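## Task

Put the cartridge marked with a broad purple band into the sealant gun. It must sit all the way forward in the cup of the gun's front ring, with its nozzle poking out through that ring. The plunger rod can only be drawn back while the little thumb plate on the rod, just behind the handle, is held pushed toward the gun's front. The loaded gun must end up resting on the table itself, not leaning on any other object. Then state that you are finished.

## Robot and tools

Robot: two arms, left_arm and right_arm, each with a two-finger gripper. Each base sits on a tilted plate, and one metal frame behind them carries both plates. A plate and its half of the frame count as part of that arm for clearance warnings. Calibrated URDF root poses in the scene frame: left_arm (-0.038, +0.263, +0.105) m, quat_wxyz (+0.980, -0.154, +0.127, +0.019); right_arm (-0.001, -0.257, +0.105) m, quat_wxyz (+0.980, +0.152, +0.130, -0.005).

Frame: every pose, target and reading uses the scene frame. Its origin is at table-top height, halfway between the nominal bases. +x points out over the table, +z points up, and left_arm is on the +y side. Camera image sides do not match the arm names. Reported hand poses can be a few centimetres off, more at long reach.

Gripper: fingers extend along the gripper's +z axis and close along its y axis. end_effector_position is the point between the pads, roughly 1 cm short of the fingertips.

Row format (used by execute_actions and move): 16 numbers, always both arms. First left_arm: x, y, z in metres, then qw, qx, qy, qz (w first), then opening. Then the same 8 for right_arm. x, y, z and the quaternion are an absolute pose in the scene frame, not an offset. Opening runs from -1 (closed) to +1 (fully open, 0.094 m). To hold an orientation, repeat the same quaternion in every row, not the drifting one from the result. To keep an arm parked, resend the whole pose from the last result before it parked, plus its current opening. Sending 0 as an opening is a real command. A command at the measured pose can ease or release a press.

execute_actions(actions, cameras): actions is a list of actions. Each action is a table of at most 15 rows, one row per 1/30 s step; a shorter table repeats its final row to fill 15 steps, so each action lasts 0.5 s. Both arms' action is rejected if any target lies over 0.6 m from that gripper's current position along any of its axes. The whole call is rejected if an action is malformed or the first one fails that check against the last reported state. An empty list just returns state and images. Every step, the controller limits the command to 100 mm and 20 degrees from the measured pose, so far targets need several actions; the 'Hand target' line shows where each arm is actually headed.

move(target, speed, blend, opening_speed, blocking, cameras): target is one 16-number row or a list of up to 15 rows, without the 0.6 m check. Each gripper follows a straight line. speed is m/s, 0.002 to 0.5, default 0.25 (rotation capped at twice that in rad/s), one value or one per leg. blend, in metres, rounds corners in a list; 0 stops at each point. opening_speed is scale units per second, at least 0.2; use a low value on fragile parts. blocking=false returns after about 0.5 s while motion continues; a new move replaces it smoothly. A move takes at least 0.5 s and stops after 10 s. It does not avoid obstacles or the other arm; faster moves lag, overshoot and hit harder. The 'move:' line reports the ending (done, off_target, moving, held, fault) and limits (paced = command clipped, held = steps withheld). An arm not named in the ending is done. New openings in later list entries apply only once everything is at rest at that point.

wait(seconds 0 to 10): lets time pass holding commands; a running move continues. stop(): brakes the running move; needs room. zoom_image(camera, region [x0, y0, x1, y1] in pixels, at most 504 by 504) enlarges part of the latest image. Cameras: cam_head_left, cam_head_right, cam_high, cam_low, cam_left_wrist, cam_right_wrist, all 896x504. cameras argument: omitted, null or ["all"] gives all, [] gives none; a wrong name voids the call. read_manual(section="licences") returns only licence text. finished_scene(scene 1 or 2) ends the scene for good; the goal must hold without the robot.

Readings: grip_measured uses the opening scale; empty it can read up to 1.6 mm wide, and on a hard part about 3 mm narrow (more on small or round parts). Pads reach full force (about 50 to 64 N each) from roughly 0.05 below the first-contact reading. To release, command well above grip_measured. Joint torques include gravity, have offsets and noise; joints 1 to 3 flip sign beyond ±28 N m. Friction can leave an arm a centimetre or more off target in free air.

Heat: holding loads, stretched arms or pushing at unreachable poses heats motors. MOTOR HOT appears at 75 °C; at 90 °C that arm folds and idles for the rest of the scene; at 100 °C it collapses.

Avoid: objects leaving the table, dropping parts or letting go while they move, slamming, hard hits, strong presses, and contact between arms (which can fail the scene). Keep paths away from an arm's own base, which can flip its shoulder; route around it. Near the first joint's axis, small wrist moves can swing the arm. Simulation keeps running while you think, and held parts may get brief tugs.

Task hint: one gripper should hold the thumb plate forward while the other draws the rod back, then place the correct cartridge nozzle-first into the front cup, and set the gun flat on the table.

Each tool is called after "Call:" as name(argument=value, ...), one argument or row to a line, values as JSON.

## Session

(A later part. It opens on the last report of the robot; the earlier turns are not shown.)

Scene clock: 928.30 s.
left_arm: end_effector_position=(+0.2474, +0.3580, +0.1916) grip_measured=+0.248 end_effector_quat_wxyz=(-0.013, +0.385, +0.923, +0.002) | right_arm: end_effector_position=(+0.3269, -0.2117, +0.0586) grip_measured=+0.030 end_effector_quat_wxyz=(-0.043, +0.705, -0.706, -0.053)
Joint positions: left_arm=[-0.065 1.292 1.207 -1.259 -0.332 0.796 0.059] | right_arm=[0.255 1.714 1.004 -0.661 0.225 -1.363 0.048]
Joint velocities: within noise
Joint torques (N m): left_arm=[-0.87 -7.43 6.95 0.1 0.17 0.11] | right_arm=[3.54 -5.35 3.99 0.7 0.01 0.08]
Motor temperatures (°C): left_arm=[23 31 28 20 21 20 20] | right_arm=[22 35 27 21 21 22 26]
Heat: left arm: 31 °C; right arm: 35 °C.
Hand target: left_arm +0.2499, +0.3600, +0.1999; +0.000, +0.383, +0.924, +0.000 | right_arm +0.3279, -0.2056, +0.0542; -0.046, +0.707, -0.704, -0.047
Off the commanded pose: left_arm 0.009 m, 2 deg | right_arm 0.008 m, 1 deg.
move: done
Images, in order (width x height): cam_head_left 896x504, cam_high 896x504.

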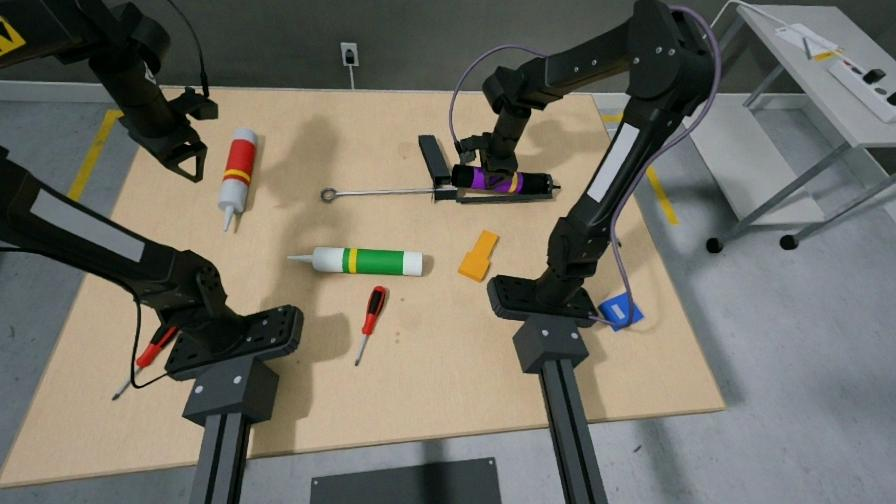

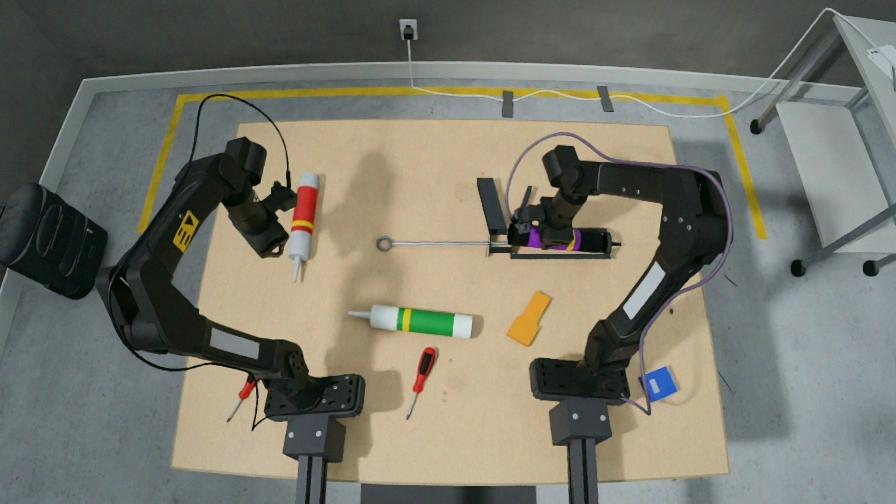

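Call:
move(
  target=[
    [0.25,0.36,0.20,0,0.3827,0.9239,0,0.25,0.328,-0.204,0.042,0.0369,-0.7080,0.7042,0.0371,-0.1],
  ],
  speed=[0.04],
  cameras=["cam_high","cam_head_left"],
)

Call:
zoom_image(
  camera="cam_high",
  region=[540, 200, 640, 280],
)

Call:
zoom_image(
  camera="cam_head_left",
  region=[420, 130, 570, 220],
)

Scene clock: 937.33 s.
left_arm: end_effector_position=(+0.2474, +0.3580, +0.1916) grip_measured=+0.248 end_effector_quat_wxyz=(-0.013, +0.385, +0.923, +0.002) | right_arm: end_effector_position=(+0.3271, -0.2120, +0.0562) grip_measured=+0.030 end_effector_quat_wxyz=(-0.034, +0.706, -0.706, -0.042)
Joint positions: left_arm=[-0.065 1.292 1.207 -1.259 -0.332 0.796 0.059] | right_arm=[0.268 1.725 1.004 -0.655 0.255 -1.35 0.048]
Joint velocities: within noise
Joint torques (N m): left_arm=[-0.87 -7.43 6.95 0.1 0.16 0.12] | right_arm=[3.04 -3.51 3.02 1.07 -0.03 0.01]
Motor temperatures (°C): left_arm=[23 31 28 20 21 20 20] | right_arm=[22 35 27 22 21 22 26]
Heat: left arm: 31 °C; right arm: 35 °C.
Hand target: left_arm +0.2499, +0.3600, +0.1999; +0.000, +0.383, +0.924, +0.000 | right_arm +0.3272, -0.2044, +0.0430; -0.036, +0.708, -0.704, -0.038
Off the commanded pose: left_arm 0.009 m, 2 deg | right_arm 0.016 m, 1 deg.
move: off_target (right_arm)
Images, in order (width x height): cam_head_left 896x504, cam_high 896x504.

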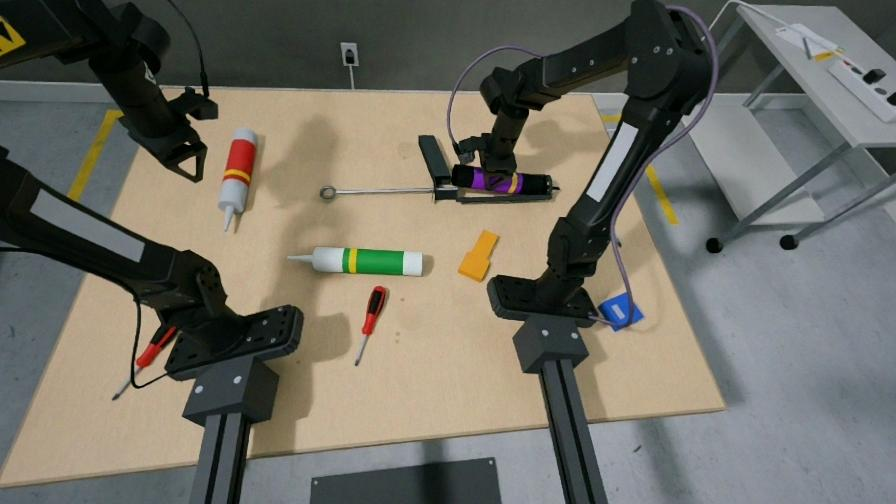

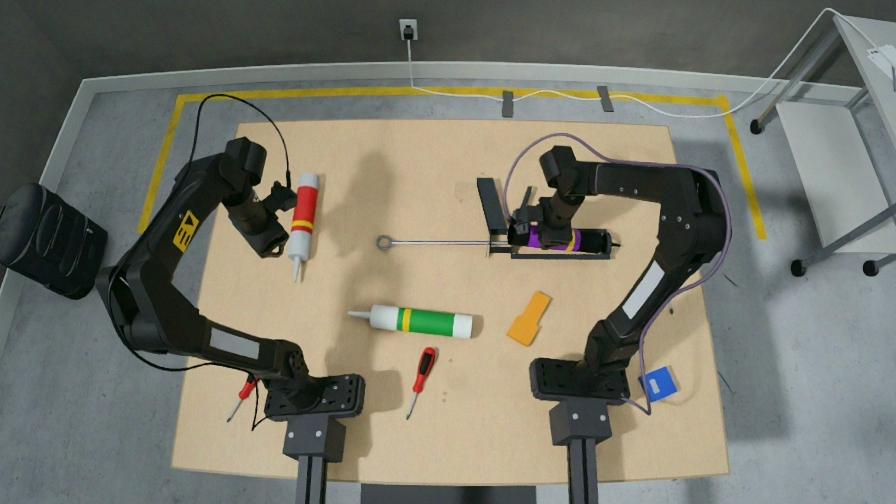

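Scaled by 5.040 from the camera's 896x504 image, which has a finer 1280x720 frame.

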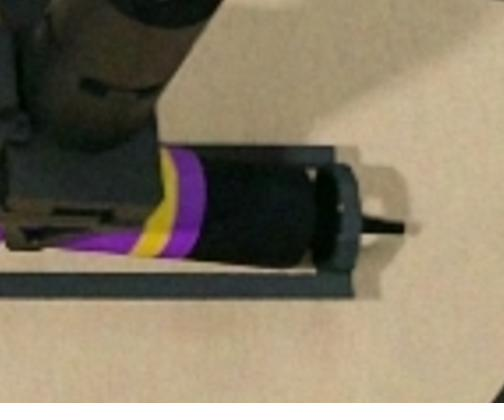

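Scaled by 3.360 from the camera's 896x504 image, which has a finer 1280x720 frame.

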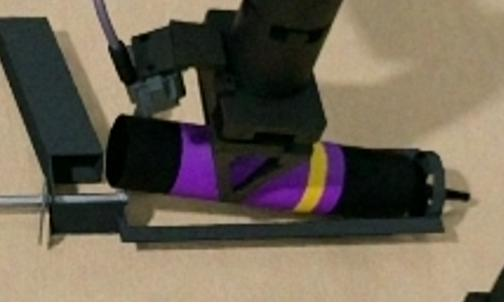

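Call:
move(
  target=[
    [0.25,0.36,0.20,0,0.3827,0.9239,0,0.25,0.328,-0.207,0.067,0.0676,-0.7058,0.7020,0.0680,-0.1],
  ],
  speed=[0.05],
  cameras=["cam_high","cam_head_left","cam_head_right"],
)

Call:
zoom_image(
  camera="cam_high",
  region=[540, 200, 640, 280],
)

Call:
zoom_image(
  camera="cam_head_left",
  region=[420, 130, 570, 220],
)

Call:
zoom_image(
  camera="cam_head_right",
  region=[410, 130, 560, 220],
)

Scene clock: 967.13 s.
left_arm: end_effector_position=(+0.2474, +0.3580, +0.1916) grip_measured=+0.248 end_effector_quat_wxyz=(-0.013, +0.385, +0.923, +0.002) | right_arm: end_effector_position=(+0.3275, -0.2120, +0.0576) grip_measured=+0.030 end_effector_quat_wxyz=(-0.047, +0.704, -0.706, -0.057)
Joint positions: left_arm=[-0.065 1.292 1.207 -1.259 -0.332 0.796 0.059] | right_arm=[0.245 1.715 1.004 -0.657 0.21 -1.372 0.048]
Joint velocities: within noise
Joint torques (N m): left_arm=[-0.9 -7.42 6.97 0.1 0.16 0.12] | right_arm=[2.36 -9.24 4.52 0.22 -0.5 -0.09]
Motor temperatures (°C): left_arm=[22 31 28 20 21 20 19] | right_arm=[22 33 26 23 21 22 27]
Heat: left arm: 31 °C; right arm: 33 °C.
Hand target: left_arm +0.2499, +0.3600, +0.1999; +0.000, +0.383, +0.924, +0.000 | right_arm +0.3280, -0.2071, +0.0668; -0.067, +0.706, -0.702, -0.068
Off the commanded pose: left_arm 0.009 m, 2 deg | right_arm 0.011 m, 3 deg.
move: off_target (right_arm)
Images, in order (width x height): cam_head_left 896x504, cam_head_right 896x504, cam_high 896x504.

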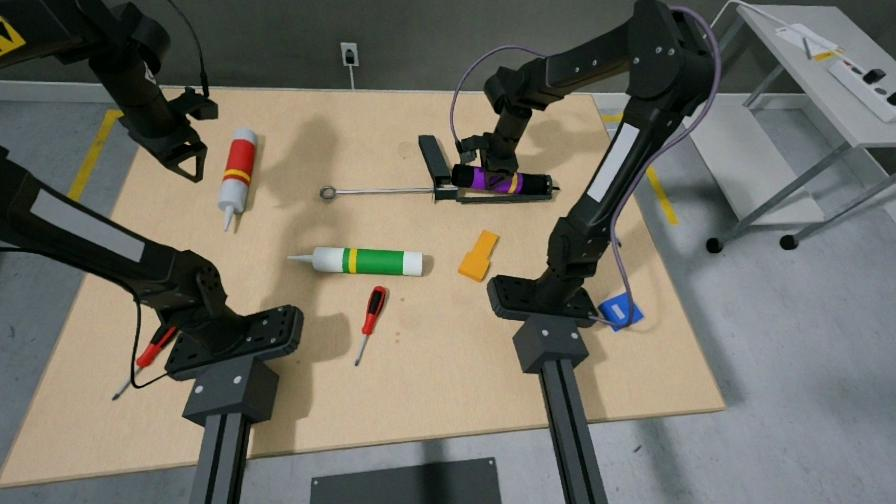

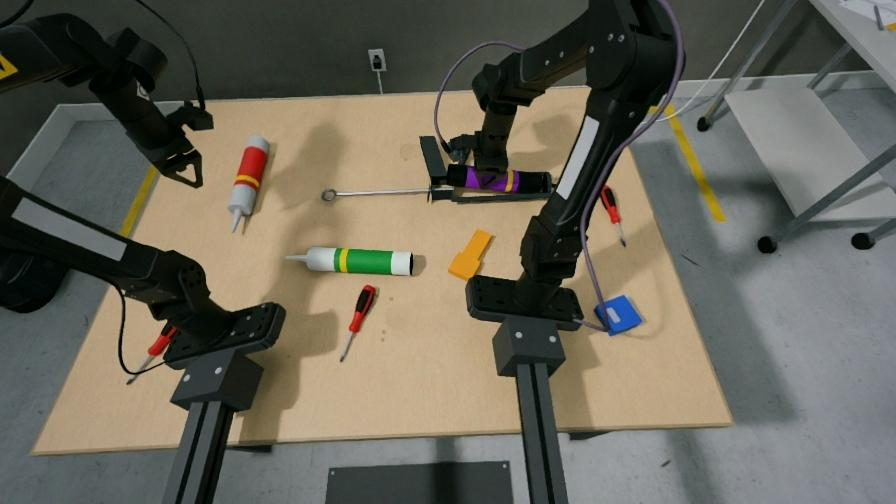

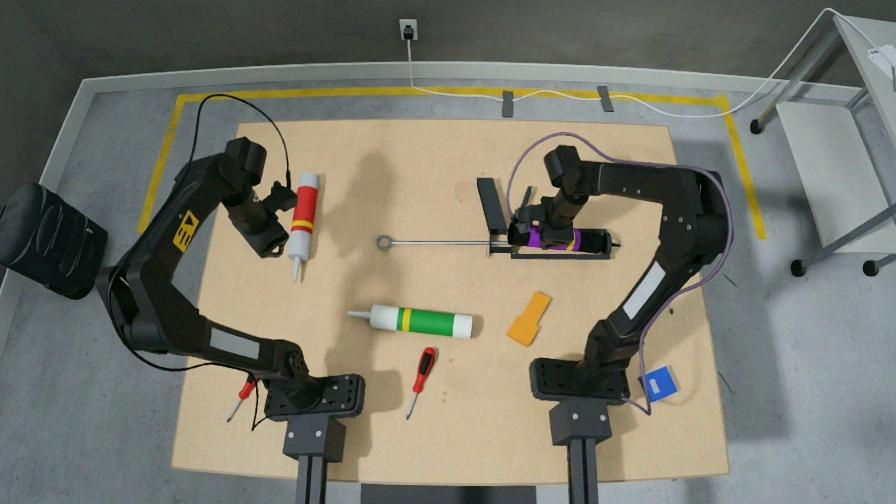

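Scaled by 5.040 from the camera's 896x504 image, which has a finer 1280x720 frame.

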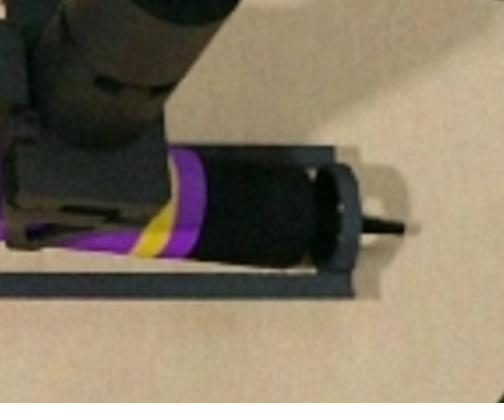

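Scaled by 3.360 from the camera's 896x504 image, which has a finer 1280x720 frame.

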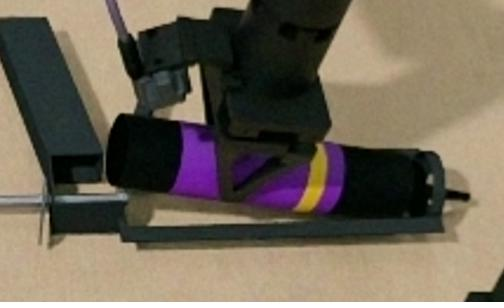

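Scaled by 3.360 from the camera's 896x504 image, which has a finer 1280x720 frame.

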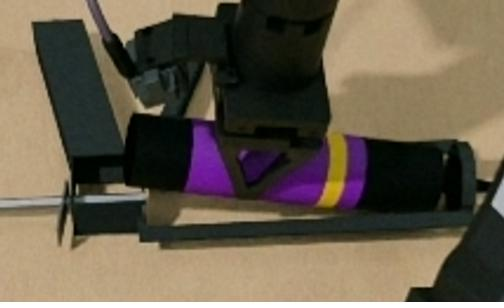

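Call:
move(
  target=[
    [0.25,0.36,0.20,0,0.3827,0.9239,0,0.25,0.329,-0.219,0.067,0.0676,-0.7058,0.7020,0.0680,-0.1],
  ],
  speed=[0.04],
  cameras=["cam_high","cam_head_left"],
)

Call:
zoom_image(
  camera="cam_high",
  region=[540, 200, 640, 280],
)

Call:
zoom_image(
  camera="cam_head_left",
  region=[420, 130, 570, 220],
)

Scene clock: 980.00 s.
left_arm: end_effector_position=(+0.2474, +0.3580, +0.1916) grip_measured=+0.248 end_effector_quat_wxyz=(-0.013, +0.385, +0.923, +0.002) | right_arm: end_effector_position=(+0.3281, -0.2219, +0.0571) grip_measured=+0.030 end_effector_quat_wxyz=(-0.048, +0.703, -0.707, -0.062)
Joint positions: left_arm=[-0.065 1.292 1.207 -1.259 -0.332 0.796 0.059] | right_arm=[0.208 1.703 1.004 -0.664 0.193 -1.405 0.048]
Joint velocities: within noise
Joint torques (N m): left_arm=[-0.9 -7.43 6.94 0.11 0.16 0.11] | right_arm=[2.28 -9.51 4.42 0.19 -0.42 -0.16]
Motor temperatures (°C): left_arm=[22 31 28 20 21 20 19] | right_arm=[22 35 26 22 21 22 27]
Heat: left arm: 31 °C; right arm: 35 °C.
Hand target: left_arm +0.2499, +0.3600, +0.1999; +0.000, +0.383, +0.924, +0.000 | right_arm +0.3290, -0.2191, +0.0667; -0.067, +0.706, -0.702, -0.068
Off the commanded pose: left_arm 0.009 m, 2 deg | right_arm 0.010 m, 2 deg.
move: done
Images, in order (width x height): cam_head_left 896x504, cam_high 896x504.

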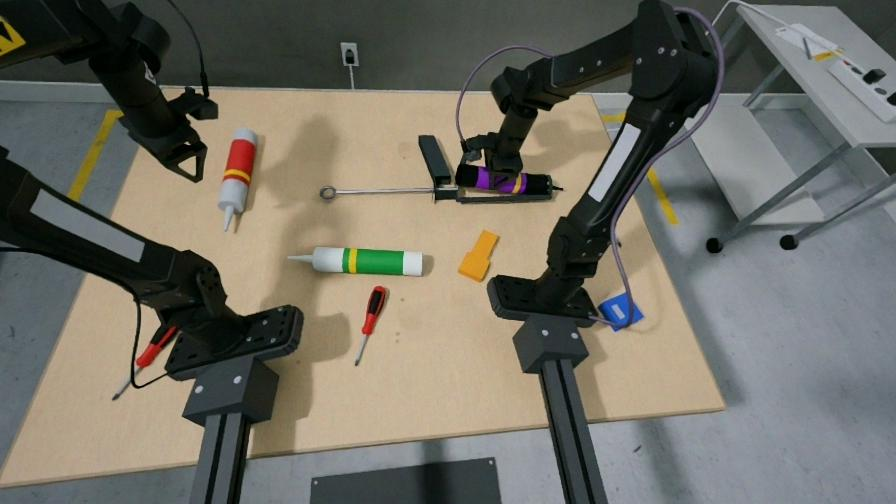

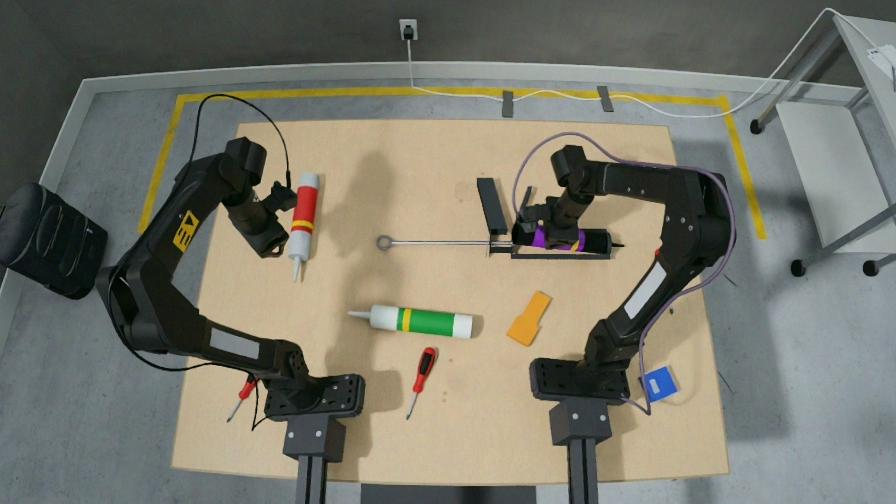

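Scaled by 5.040 from the camera's 896x504 image, which has a finer 1280x720 frame.

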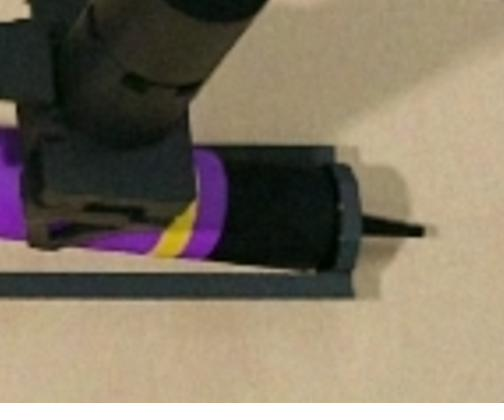

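Scaled by 3.360 from the camera's 896x504 image, which has a finer 1280x720 frame.

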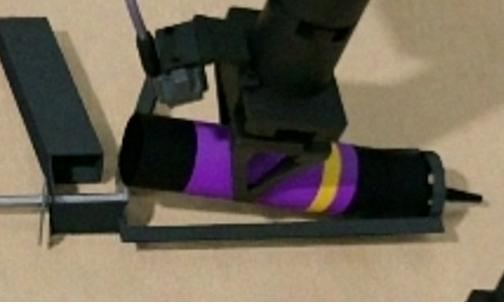

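Call:
execute_actions(
  actions=[],
  cameras=["cam_right_wrist","cam_low"],
)

Scene clock: 996.20 s.
left_arm: end_effector_position=(+0.2474, +0.3580, +0.1916) grip_measured=+0.248 end_effector_quat_wxyz=(-0.013, +0.385, +0.923, +0.002) | right_arm: end_effector_position=(+0.3280, -0.2219, +0.0572) grip_measured=+0.030 end_effector_quat_wxyz=(-0.048, +0.703, -0.707, -0.063)
Joint positions: left_arm=[-0.065 1.292 1.207 -1.259 -0.332 0.796 0.059] | right_arm=[0.208 1.703 1.004 -0.664 0.193 -1.406 0.048]
Joint velocities: within noise
Joint torques (N m): left_arm=[-0.9 -7.42 6.93 0.11 0.16 0.12] | right_arm=[2.26 -9.51 4.4 0.19 -0.42 -0.13]
Motor temperatures (°C): left_arm=[22 31 28 20 21 20 19] | right_arm=[22 36 26 22 21 22 27]
Heat: left arm: 31 °C; right arm: 36 °C.
Hand target: left_arm +0.2499, +0.3600, +0.1999; +0.000, +0.383, +0.924, +0.000 | right_arm +0.3291, -0.2190, +0.0667; -0.067, +0.706, -0.702, -0.068
Tool commands: left_gripper/opening=+0.25 right_gripper/opening=-0.1
Off the commanded pose: left_arm 0.009 m, 2 deg | right_arm 0.010 m, 2 deg.
Images, in order (width x height): cam_low 896x504, cam_right_wrist 896x504.

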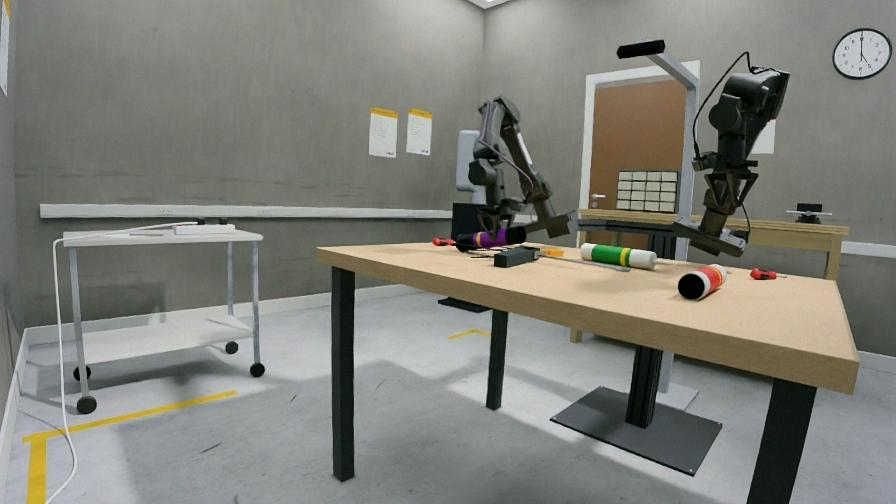

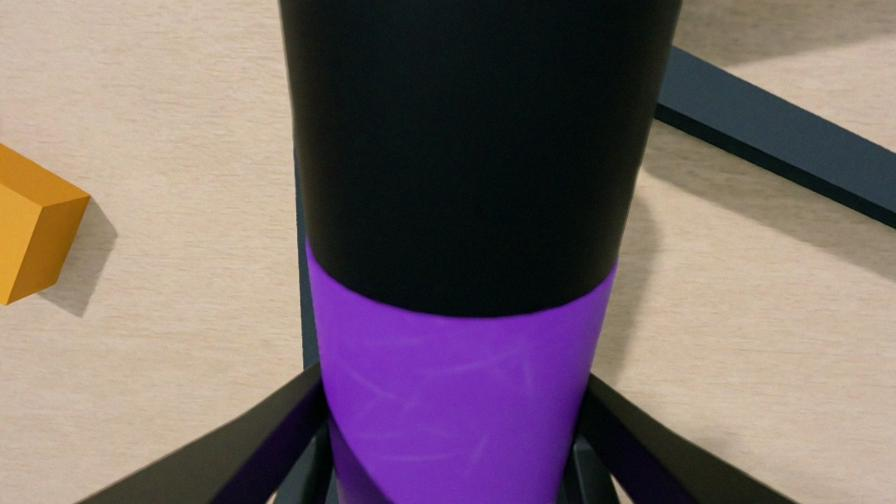

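Call:
zoom_image(
  camera="cam_high",
  region=[585, 225, 630, 265],
)

Call:
execute_actions(
  actions=[],
  cameras=["cam_high","cam_head_left","cam_head_right"],
)

Call:
zoom_image(
  camera="cam_high",
  region=[585, 225, 630, 265],
)

Call:
zoom_image(
  camera="cam_head_left",
  region=[525, 165, 575, 210],
)

Call:
zoom_image(
  camera="cam_head_left",
  region=[425, 155, 475, 205],
)

This scene's latest camera images include none from cam_high. They are from: cam_low, cam_right_wrist. cam_high's image comes with the result of a call that names it in "cameras".

Scene clock: 1009.30 s.
left_arm: end_effector_position=(+0.2474, +0.3580, +0.1916) grip_measured=+0.248 end_effector_quat_wxyz=(-0.013, +0.385, +0.923, +0.002) | right_arm: end_effector_position=(+0.3280, -0.2219, +0.0572) grip_measured=+0.030 end_effector_quat_wxyz=(-0.048, +0.703, -0.707, -0.063)
Joint positions: left_arm=[-0.065 1.292 1.207 -1.259 -0.332 0.796 0.059] | right_arm=[0.208 1.703 1.004 -0.664 0.193 -1.406 0.048]
Joint velocities: within noise
Joint torques (N m): left_arm=[-0.87 -7.43 6.93 0.1 0.16 0.12] | right_arm=[2.26 -9.51 4.4 0.2 -0.41 -0.13]
Motor temperatures (°C): left_arm=[22 31 28 20 21 20 19] | right_arm=[22 37 26 22 21 22 27]
Heat: left arm: 31 °C; right arm: 37 °C.
Hand target: left_arm +0.2499, +0.3600, +0.1999; +0.000, +0.383, +0.924, +0.000 | right_arm +0.3291, -0.2190, +0.0667; -0.067, +0.706, -0.702, -0.068
Tool commands: left_gripper/opening=+0.25 right_gripper/opening=-0.1
Off the commanded pose: left_arm 0.009 m, 2 deg | right_arm 0.010 m, 2 deg.
Images, in order (width x height): cam_head_left 896x504, cam_head_right 896x504, cam_high 896x504.

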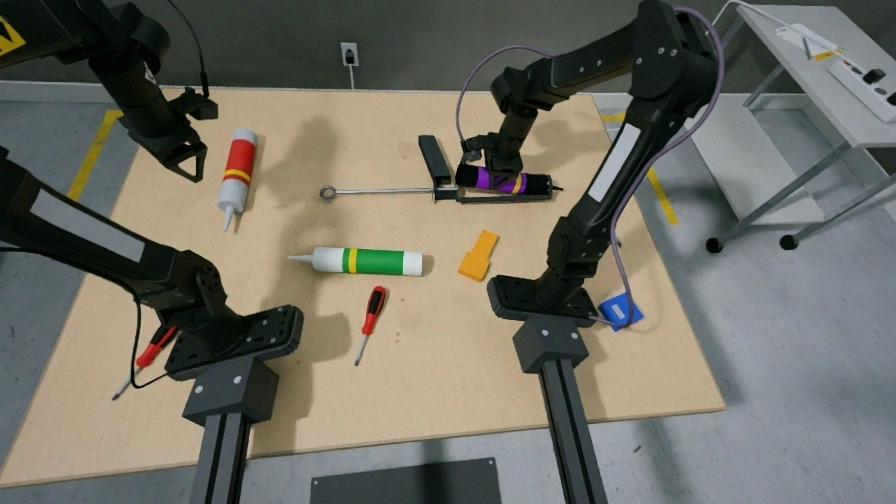

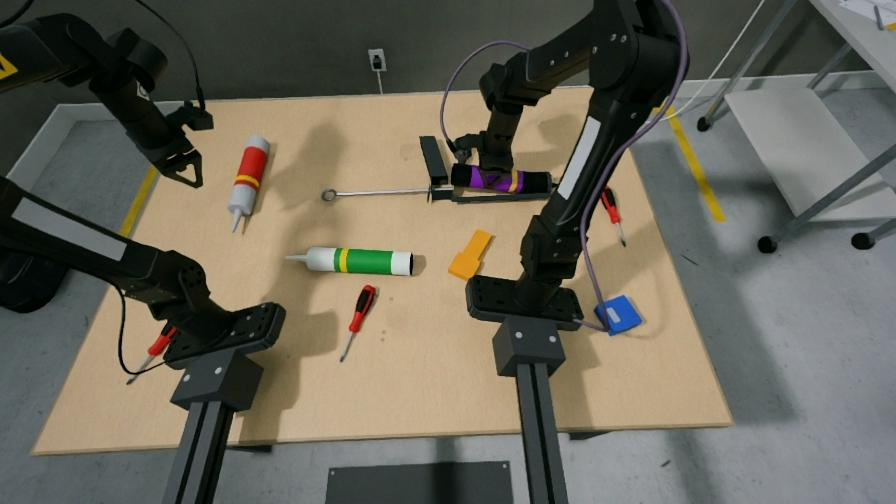

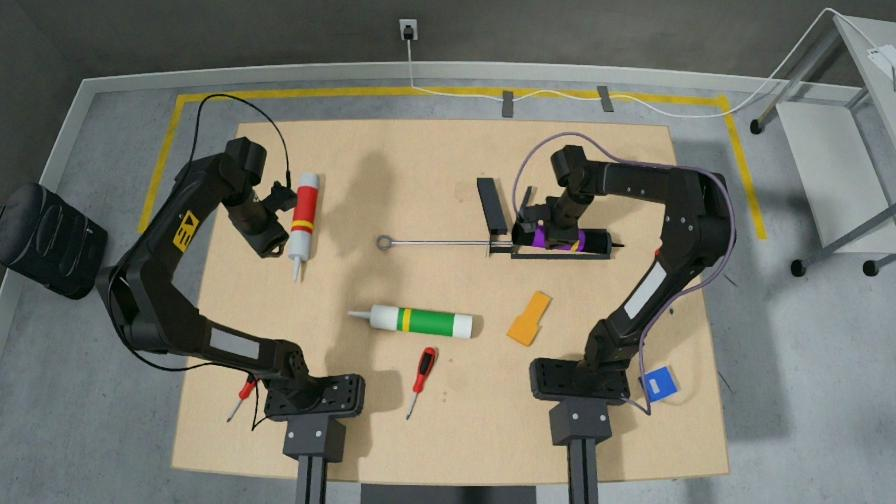

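Scaled by 11.200 from the camera's 896x504 image, which has a finer 1280x720 frame.

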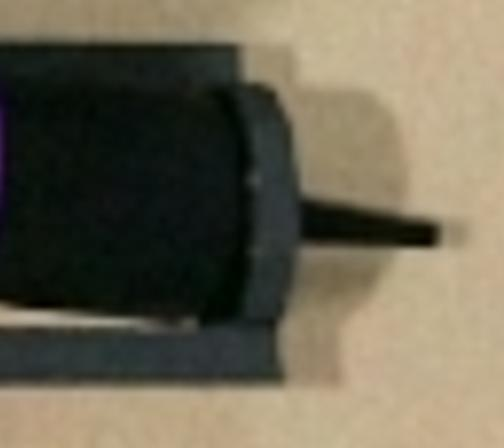

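Scaled by 10.080 from the camera's 896x504 image, which has a finer 1280x720 frame.

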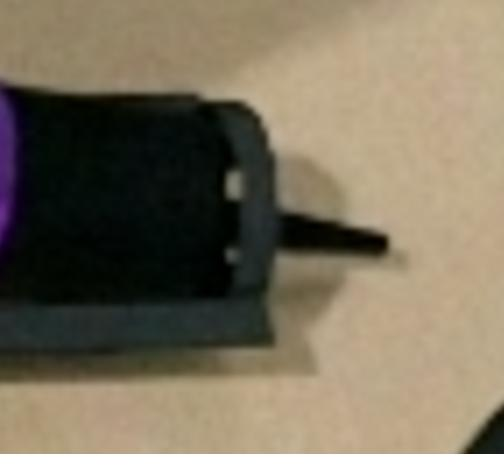

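Scaled by 10.080 from the camera's 896x504 image, which has a finer 1280x720 frame.

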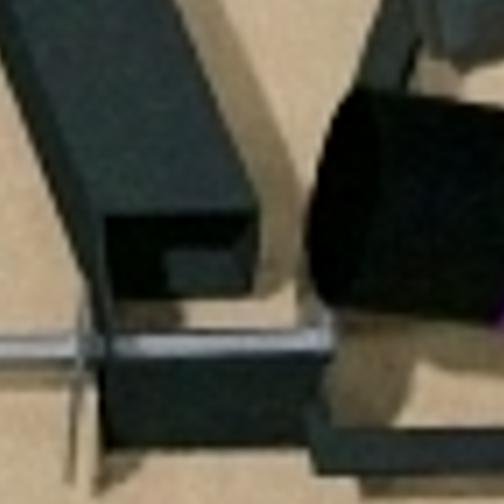

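Call:
move(
  target=[
    [0.25,0.36,0.20,0,0.3827,0.9239,0,0.25,0.329,-0.224,0.066,0.0615,-0.7064,0.7026,0.0619,-0.1],
  ],
  speed=[0.04],
  cameras=["cam_high","cam_head_left"],
)

Call:
zoom_image(
  camera="cam_high",
  region=[585, 225, 630, 265],
)

Call:
zoom_image(
  camera="cam_head_left",
  region=[525, 165, 575, 210],
)

Call:
zoom_image(
  camera="cam_head_left",
  region=[425, 155, 475, 205],
)

Scene clock: 1022.97 s.
left_arm: end_effector_position=(+0.2474, +0.3580, +0.1916) grip_measured=+0.248 end_effector_quat_wxyz=(-0.013, +0.385, +0.923, +0.002) | right_arm: end_effector_position=(+0.3278, -0.2237, +0.0565) grip_measured=+0.030 end_effector_quat_wxyz=(-0.047, +0.703, -0.707, -0.063)
Joint positions: left_arm=[-0.065 1.292 1.207 -1.259 -0.332 0.796 0.059] | right_arm=[0.202 1.703 1.004 -0.665 0.193 -1.411 0.048]
Joint velocities: within noise
Joint torques (N m): left_arm=[-0.87 -7.43 6.91 0.11 0.16 0.12] | right_arm=[2.19 -9.62 4.34 0.19 -0.25 -0.11]
Motor temperatures (°C): left_arm=[22 31 28 20 21 20 19] | right_arm=[22 38 26 22 21 22 27]
Heat: left arm: 31 °C; right arm: 38 °C.
Hand target: left_arm +0.2499, +0.3600, +0.1999; +0.000, +0.383, +0.924, +0.000 | right_arm +0.3290, -0.2240, +0.0657; -0.061, +0.706, -0.703, -0.062
Off the commanded pose: left_arm 0.009 m, 2 deg | right_arm 0.010 m, 2 deg.
move: done
Images, in order (width x height): cam_head_left 896x504, cam_high 896x504.

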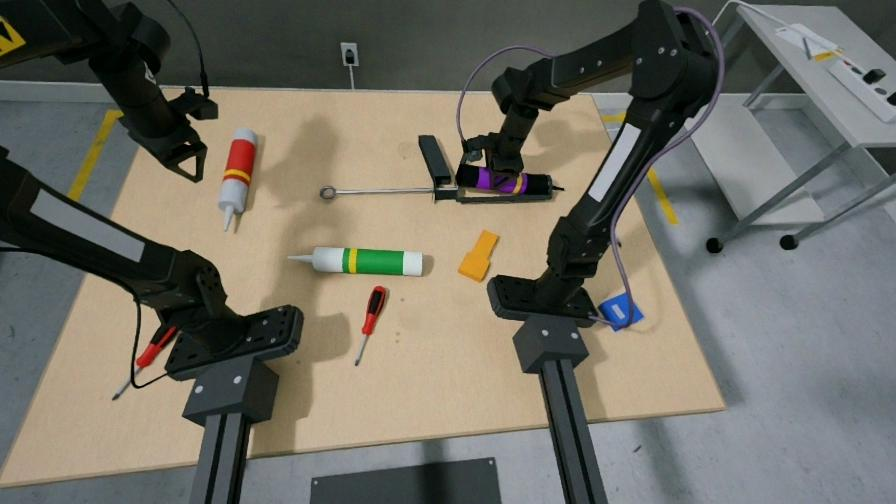

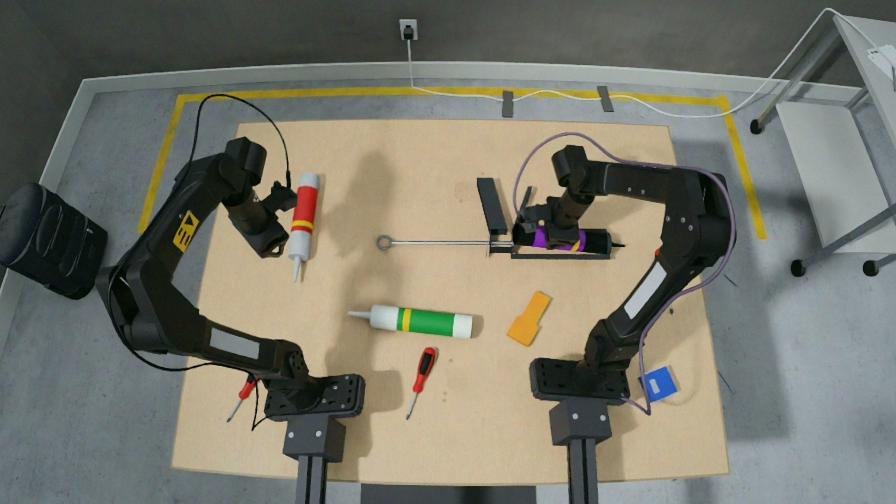

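Scaled by 11.200 from the camera's 896x504 image, which has a finer 1280x720 frame.

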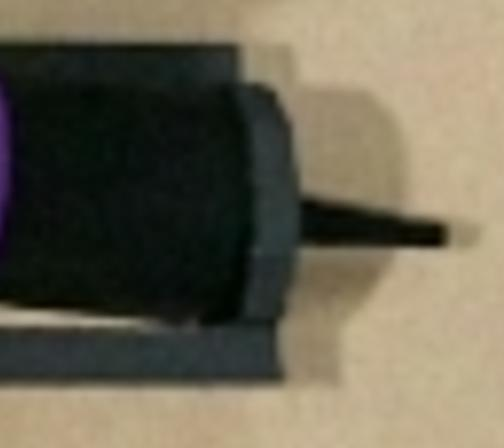

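Scaled by 10.080 from the camera's 896x504 image, which has a finer 1280x720 frame.

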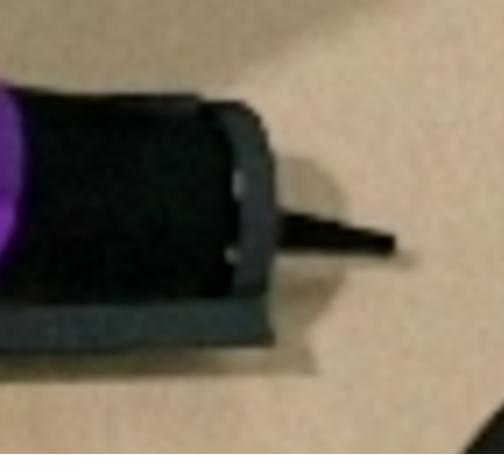

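Scaled by 10.080 from the camera's 896x504 image, which has a finer 1280x720 frame.

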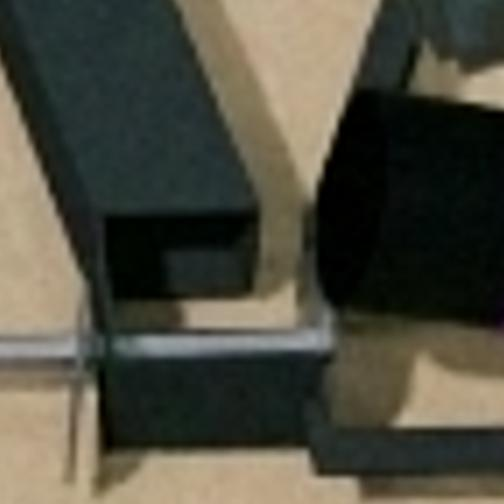

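Call:
move(
  target=[
    [0.25,0.36,0.20,0,0.3827,0.9239,0,0.25,0.329,-0.231,0.066,0.0615,-0.7064,0.7026,0.0619,-0.1],
  ],
  speed=[0.04],
  cameras=["cam_high","cam_head_left"],
)

Call:
zoom_image(
  camera="cam_high",
  region=[585, 225, 630, 265],
)

Call:
zoom_image(
  camera="cam_head_left",
  region=[525, 165, 575, 210],
)

Call:
zoom_image(
  camera="cam_head_left",
  region=[425, 155, 475, 205],
)

Scene clock: 1029.83 s.
left_arm: end_effector_position=(+0.2474, +0.3580, +0.1916) grip_measured=+0.248 end_effector_quat_wxyz=(-0.013, +0.385, +0.923, +0.002) | right_arm: end_effector_position=(+0.3282, -0.2304, +0.0568) grip_measured=+0.030 end_effector_quat_wxyz=(-0.047, +0.703, -0.707, -0.063)
Joint positions: left_arm=[-0.065 1.292 1.207 -1.259 -0.332 0.796 0.059] | right_arm=[0.181 1.694 1.004 -0.67 0.188 -1.432 0.048]
Joint velocities: within noise
Joint torques (N m): left_arm=[-0.9 -7.43 6.93 0.11 0.16 0.12] | right_arm=[2.04 -9.7 4.16 0.17 -0.25 -0.12]
Motor temperatures (°C): left_arm=[22 31 28 20 21 20 19] | right_arm=[22 38 26 22 21 22 27]
Heat: left arm: 31 °C; right arm: 38 °C.
Hand target: left_arm +0.2499, +0.3600, +0.1999; +0.000, +0.383, +0.924, +0.000 | right_arm +0.3290, -0.2310, +0.0657; -0.061, +0.706, -0.702, -0.062
Off the commanded pose: left_arm 0.009 m, 2 deg | right_arm 0.009 m, 2 deg.
move: done
Images, in order (width x height): cam_head_left 896x504, cam_high 896x504.

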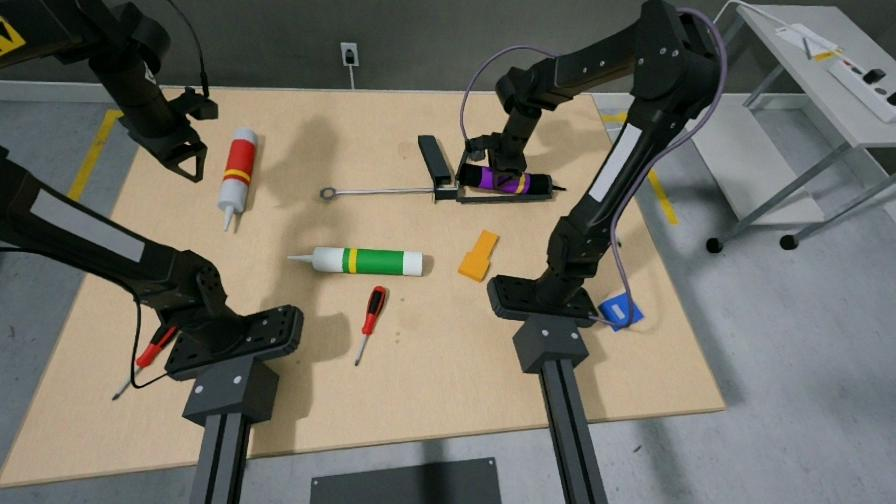

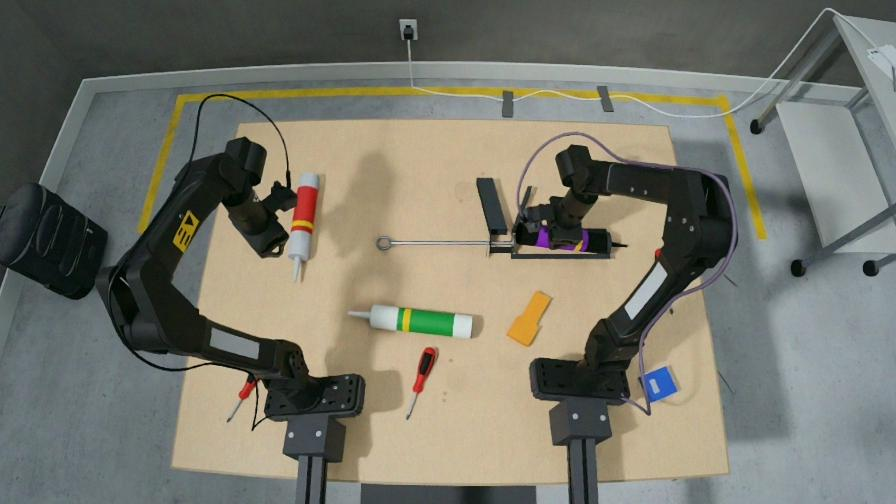

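Scaled by 11.200 from the camera's 896x504 image, which has a finer 1280x720 frame.

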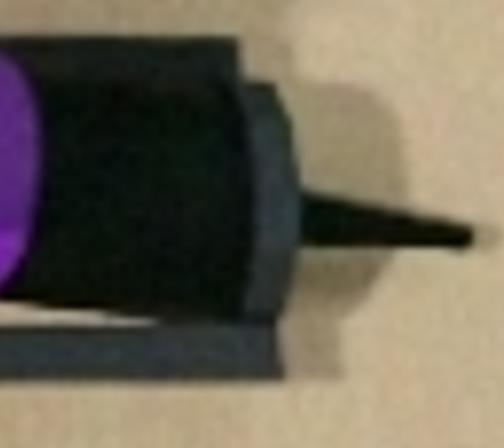

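Scaled by 10.080 from the camera's 896x504 image, which has a finer 1280x720 frame.

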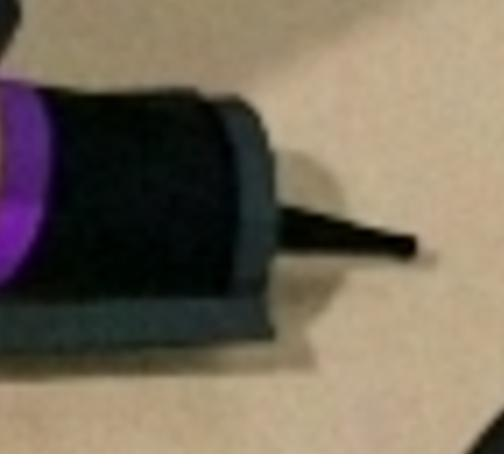

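Scaled by 10.080 from the camera's 896x504 image, which has a finer 1280x720 frame.

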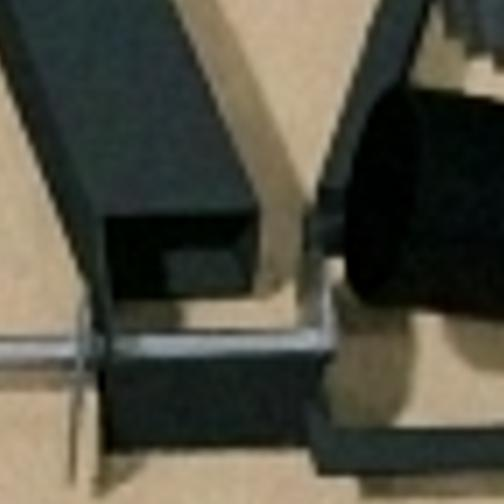

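Call:
move(
  target=[
    [0.25,0.36,0.20,0,0.3827,0.9239,0,0.25,0.329,-0.232,0.055,0.0369,-0.7080,0.7042,0.0371,-0.1],
  ],
  speed=[0.04],
  cameras=["cam_high","cam_head_left"],
)

Call:
zoom_image(
  camera="cam_high",
  region=[585, 225, 630, 265],
)

Call:
zoom_image(
  camera="cam_head_left",
  region=[425, 135, 575, 210],
)

Scene clock: 1040.40 s.
left_arm: end_effector_position=(+0.2474, +0.3580, +0.1916) grip_measured=+0.248 end_effector_quat_wxyz=(-0.013, +0.385, +0.923, +0.002) | right_arm: end_effector_position=(+0.3290, -0.2323, +0.0558) grip_measured=+0.030 end_effector_quat_wxyz=(-0.041, +0.705, -0.706, -0.049)
Joint positions: left_arm=[-0.065 1.292 1.207 -1.259 -0.332 0.796 0.059] | right_arm=[0.192 1.694 0.997 -0.659 0.221 -1.427 0.048]
Joint velocities: within noise
Joint torques (N m): left_arm=[-0.88 -7.46 6.93 0.1 0.16 0.12] | right_arm=[3.15 -6.52 4.11 0.43 0.16 0.06]
Motor temperatures (°C): left_arm=[22 31 28 20 21 20 19] | right_arm=[22 37 26 21 21 22 27]
Heat: left arm: 31 °C; right arm: 37 °C.
Hand target: left_arm +0.2499, +0.3600, +0.1999; +0.000, +0.383, +0.924, +0.000 | right_arm +0.3290, -0.2320, +0.0551; -0.037, +0.708, -0.704, -0.037
Off the commanded pose: left_arm 0.009 m, 2 deg | right_arm 0.001 m, 1 deg.
move: done
Images, in order (width x height): cam_head_left 896x504, cam_high 896x504.

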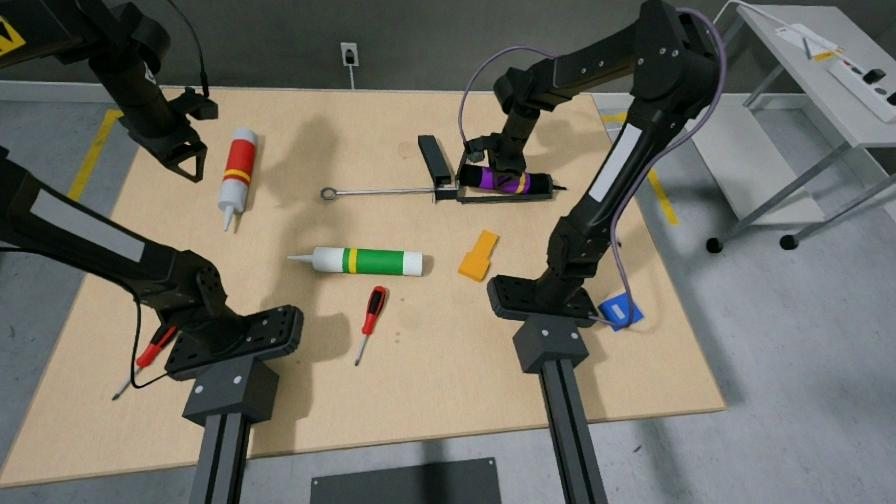

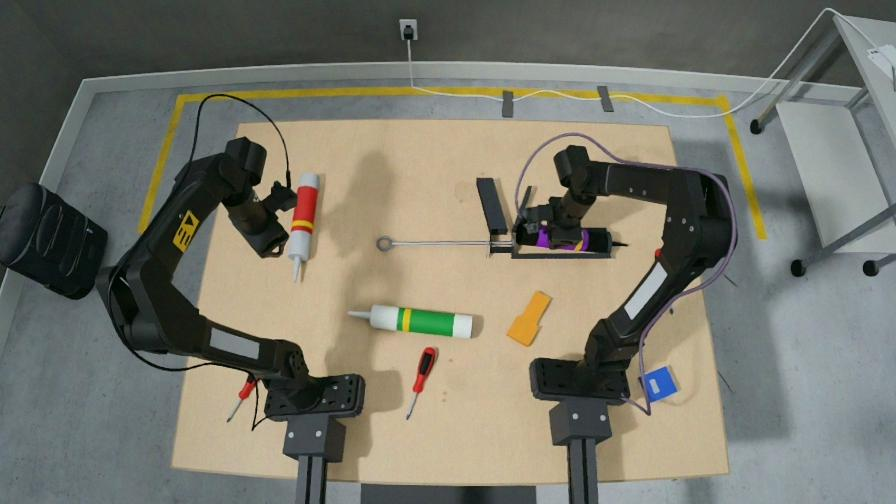

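Scaled by 11.200 from the camera's 896x504 image, which has a finer 1280x720 frame.

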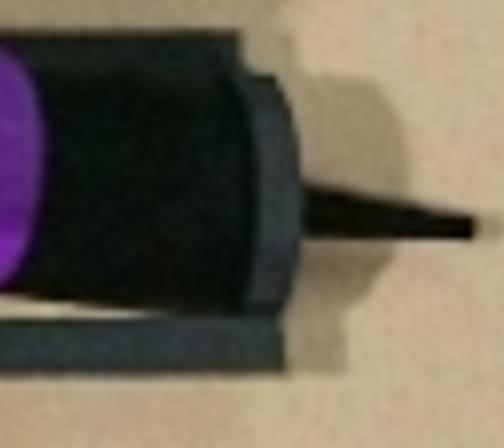

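Scaled by 3.360 from the camera's 896x504 image, which has a finer 1280x720 frame.

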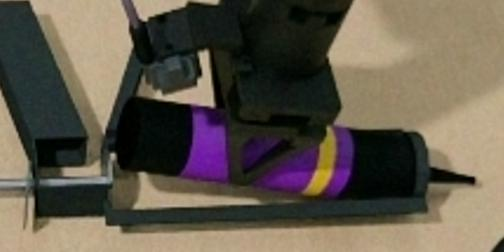

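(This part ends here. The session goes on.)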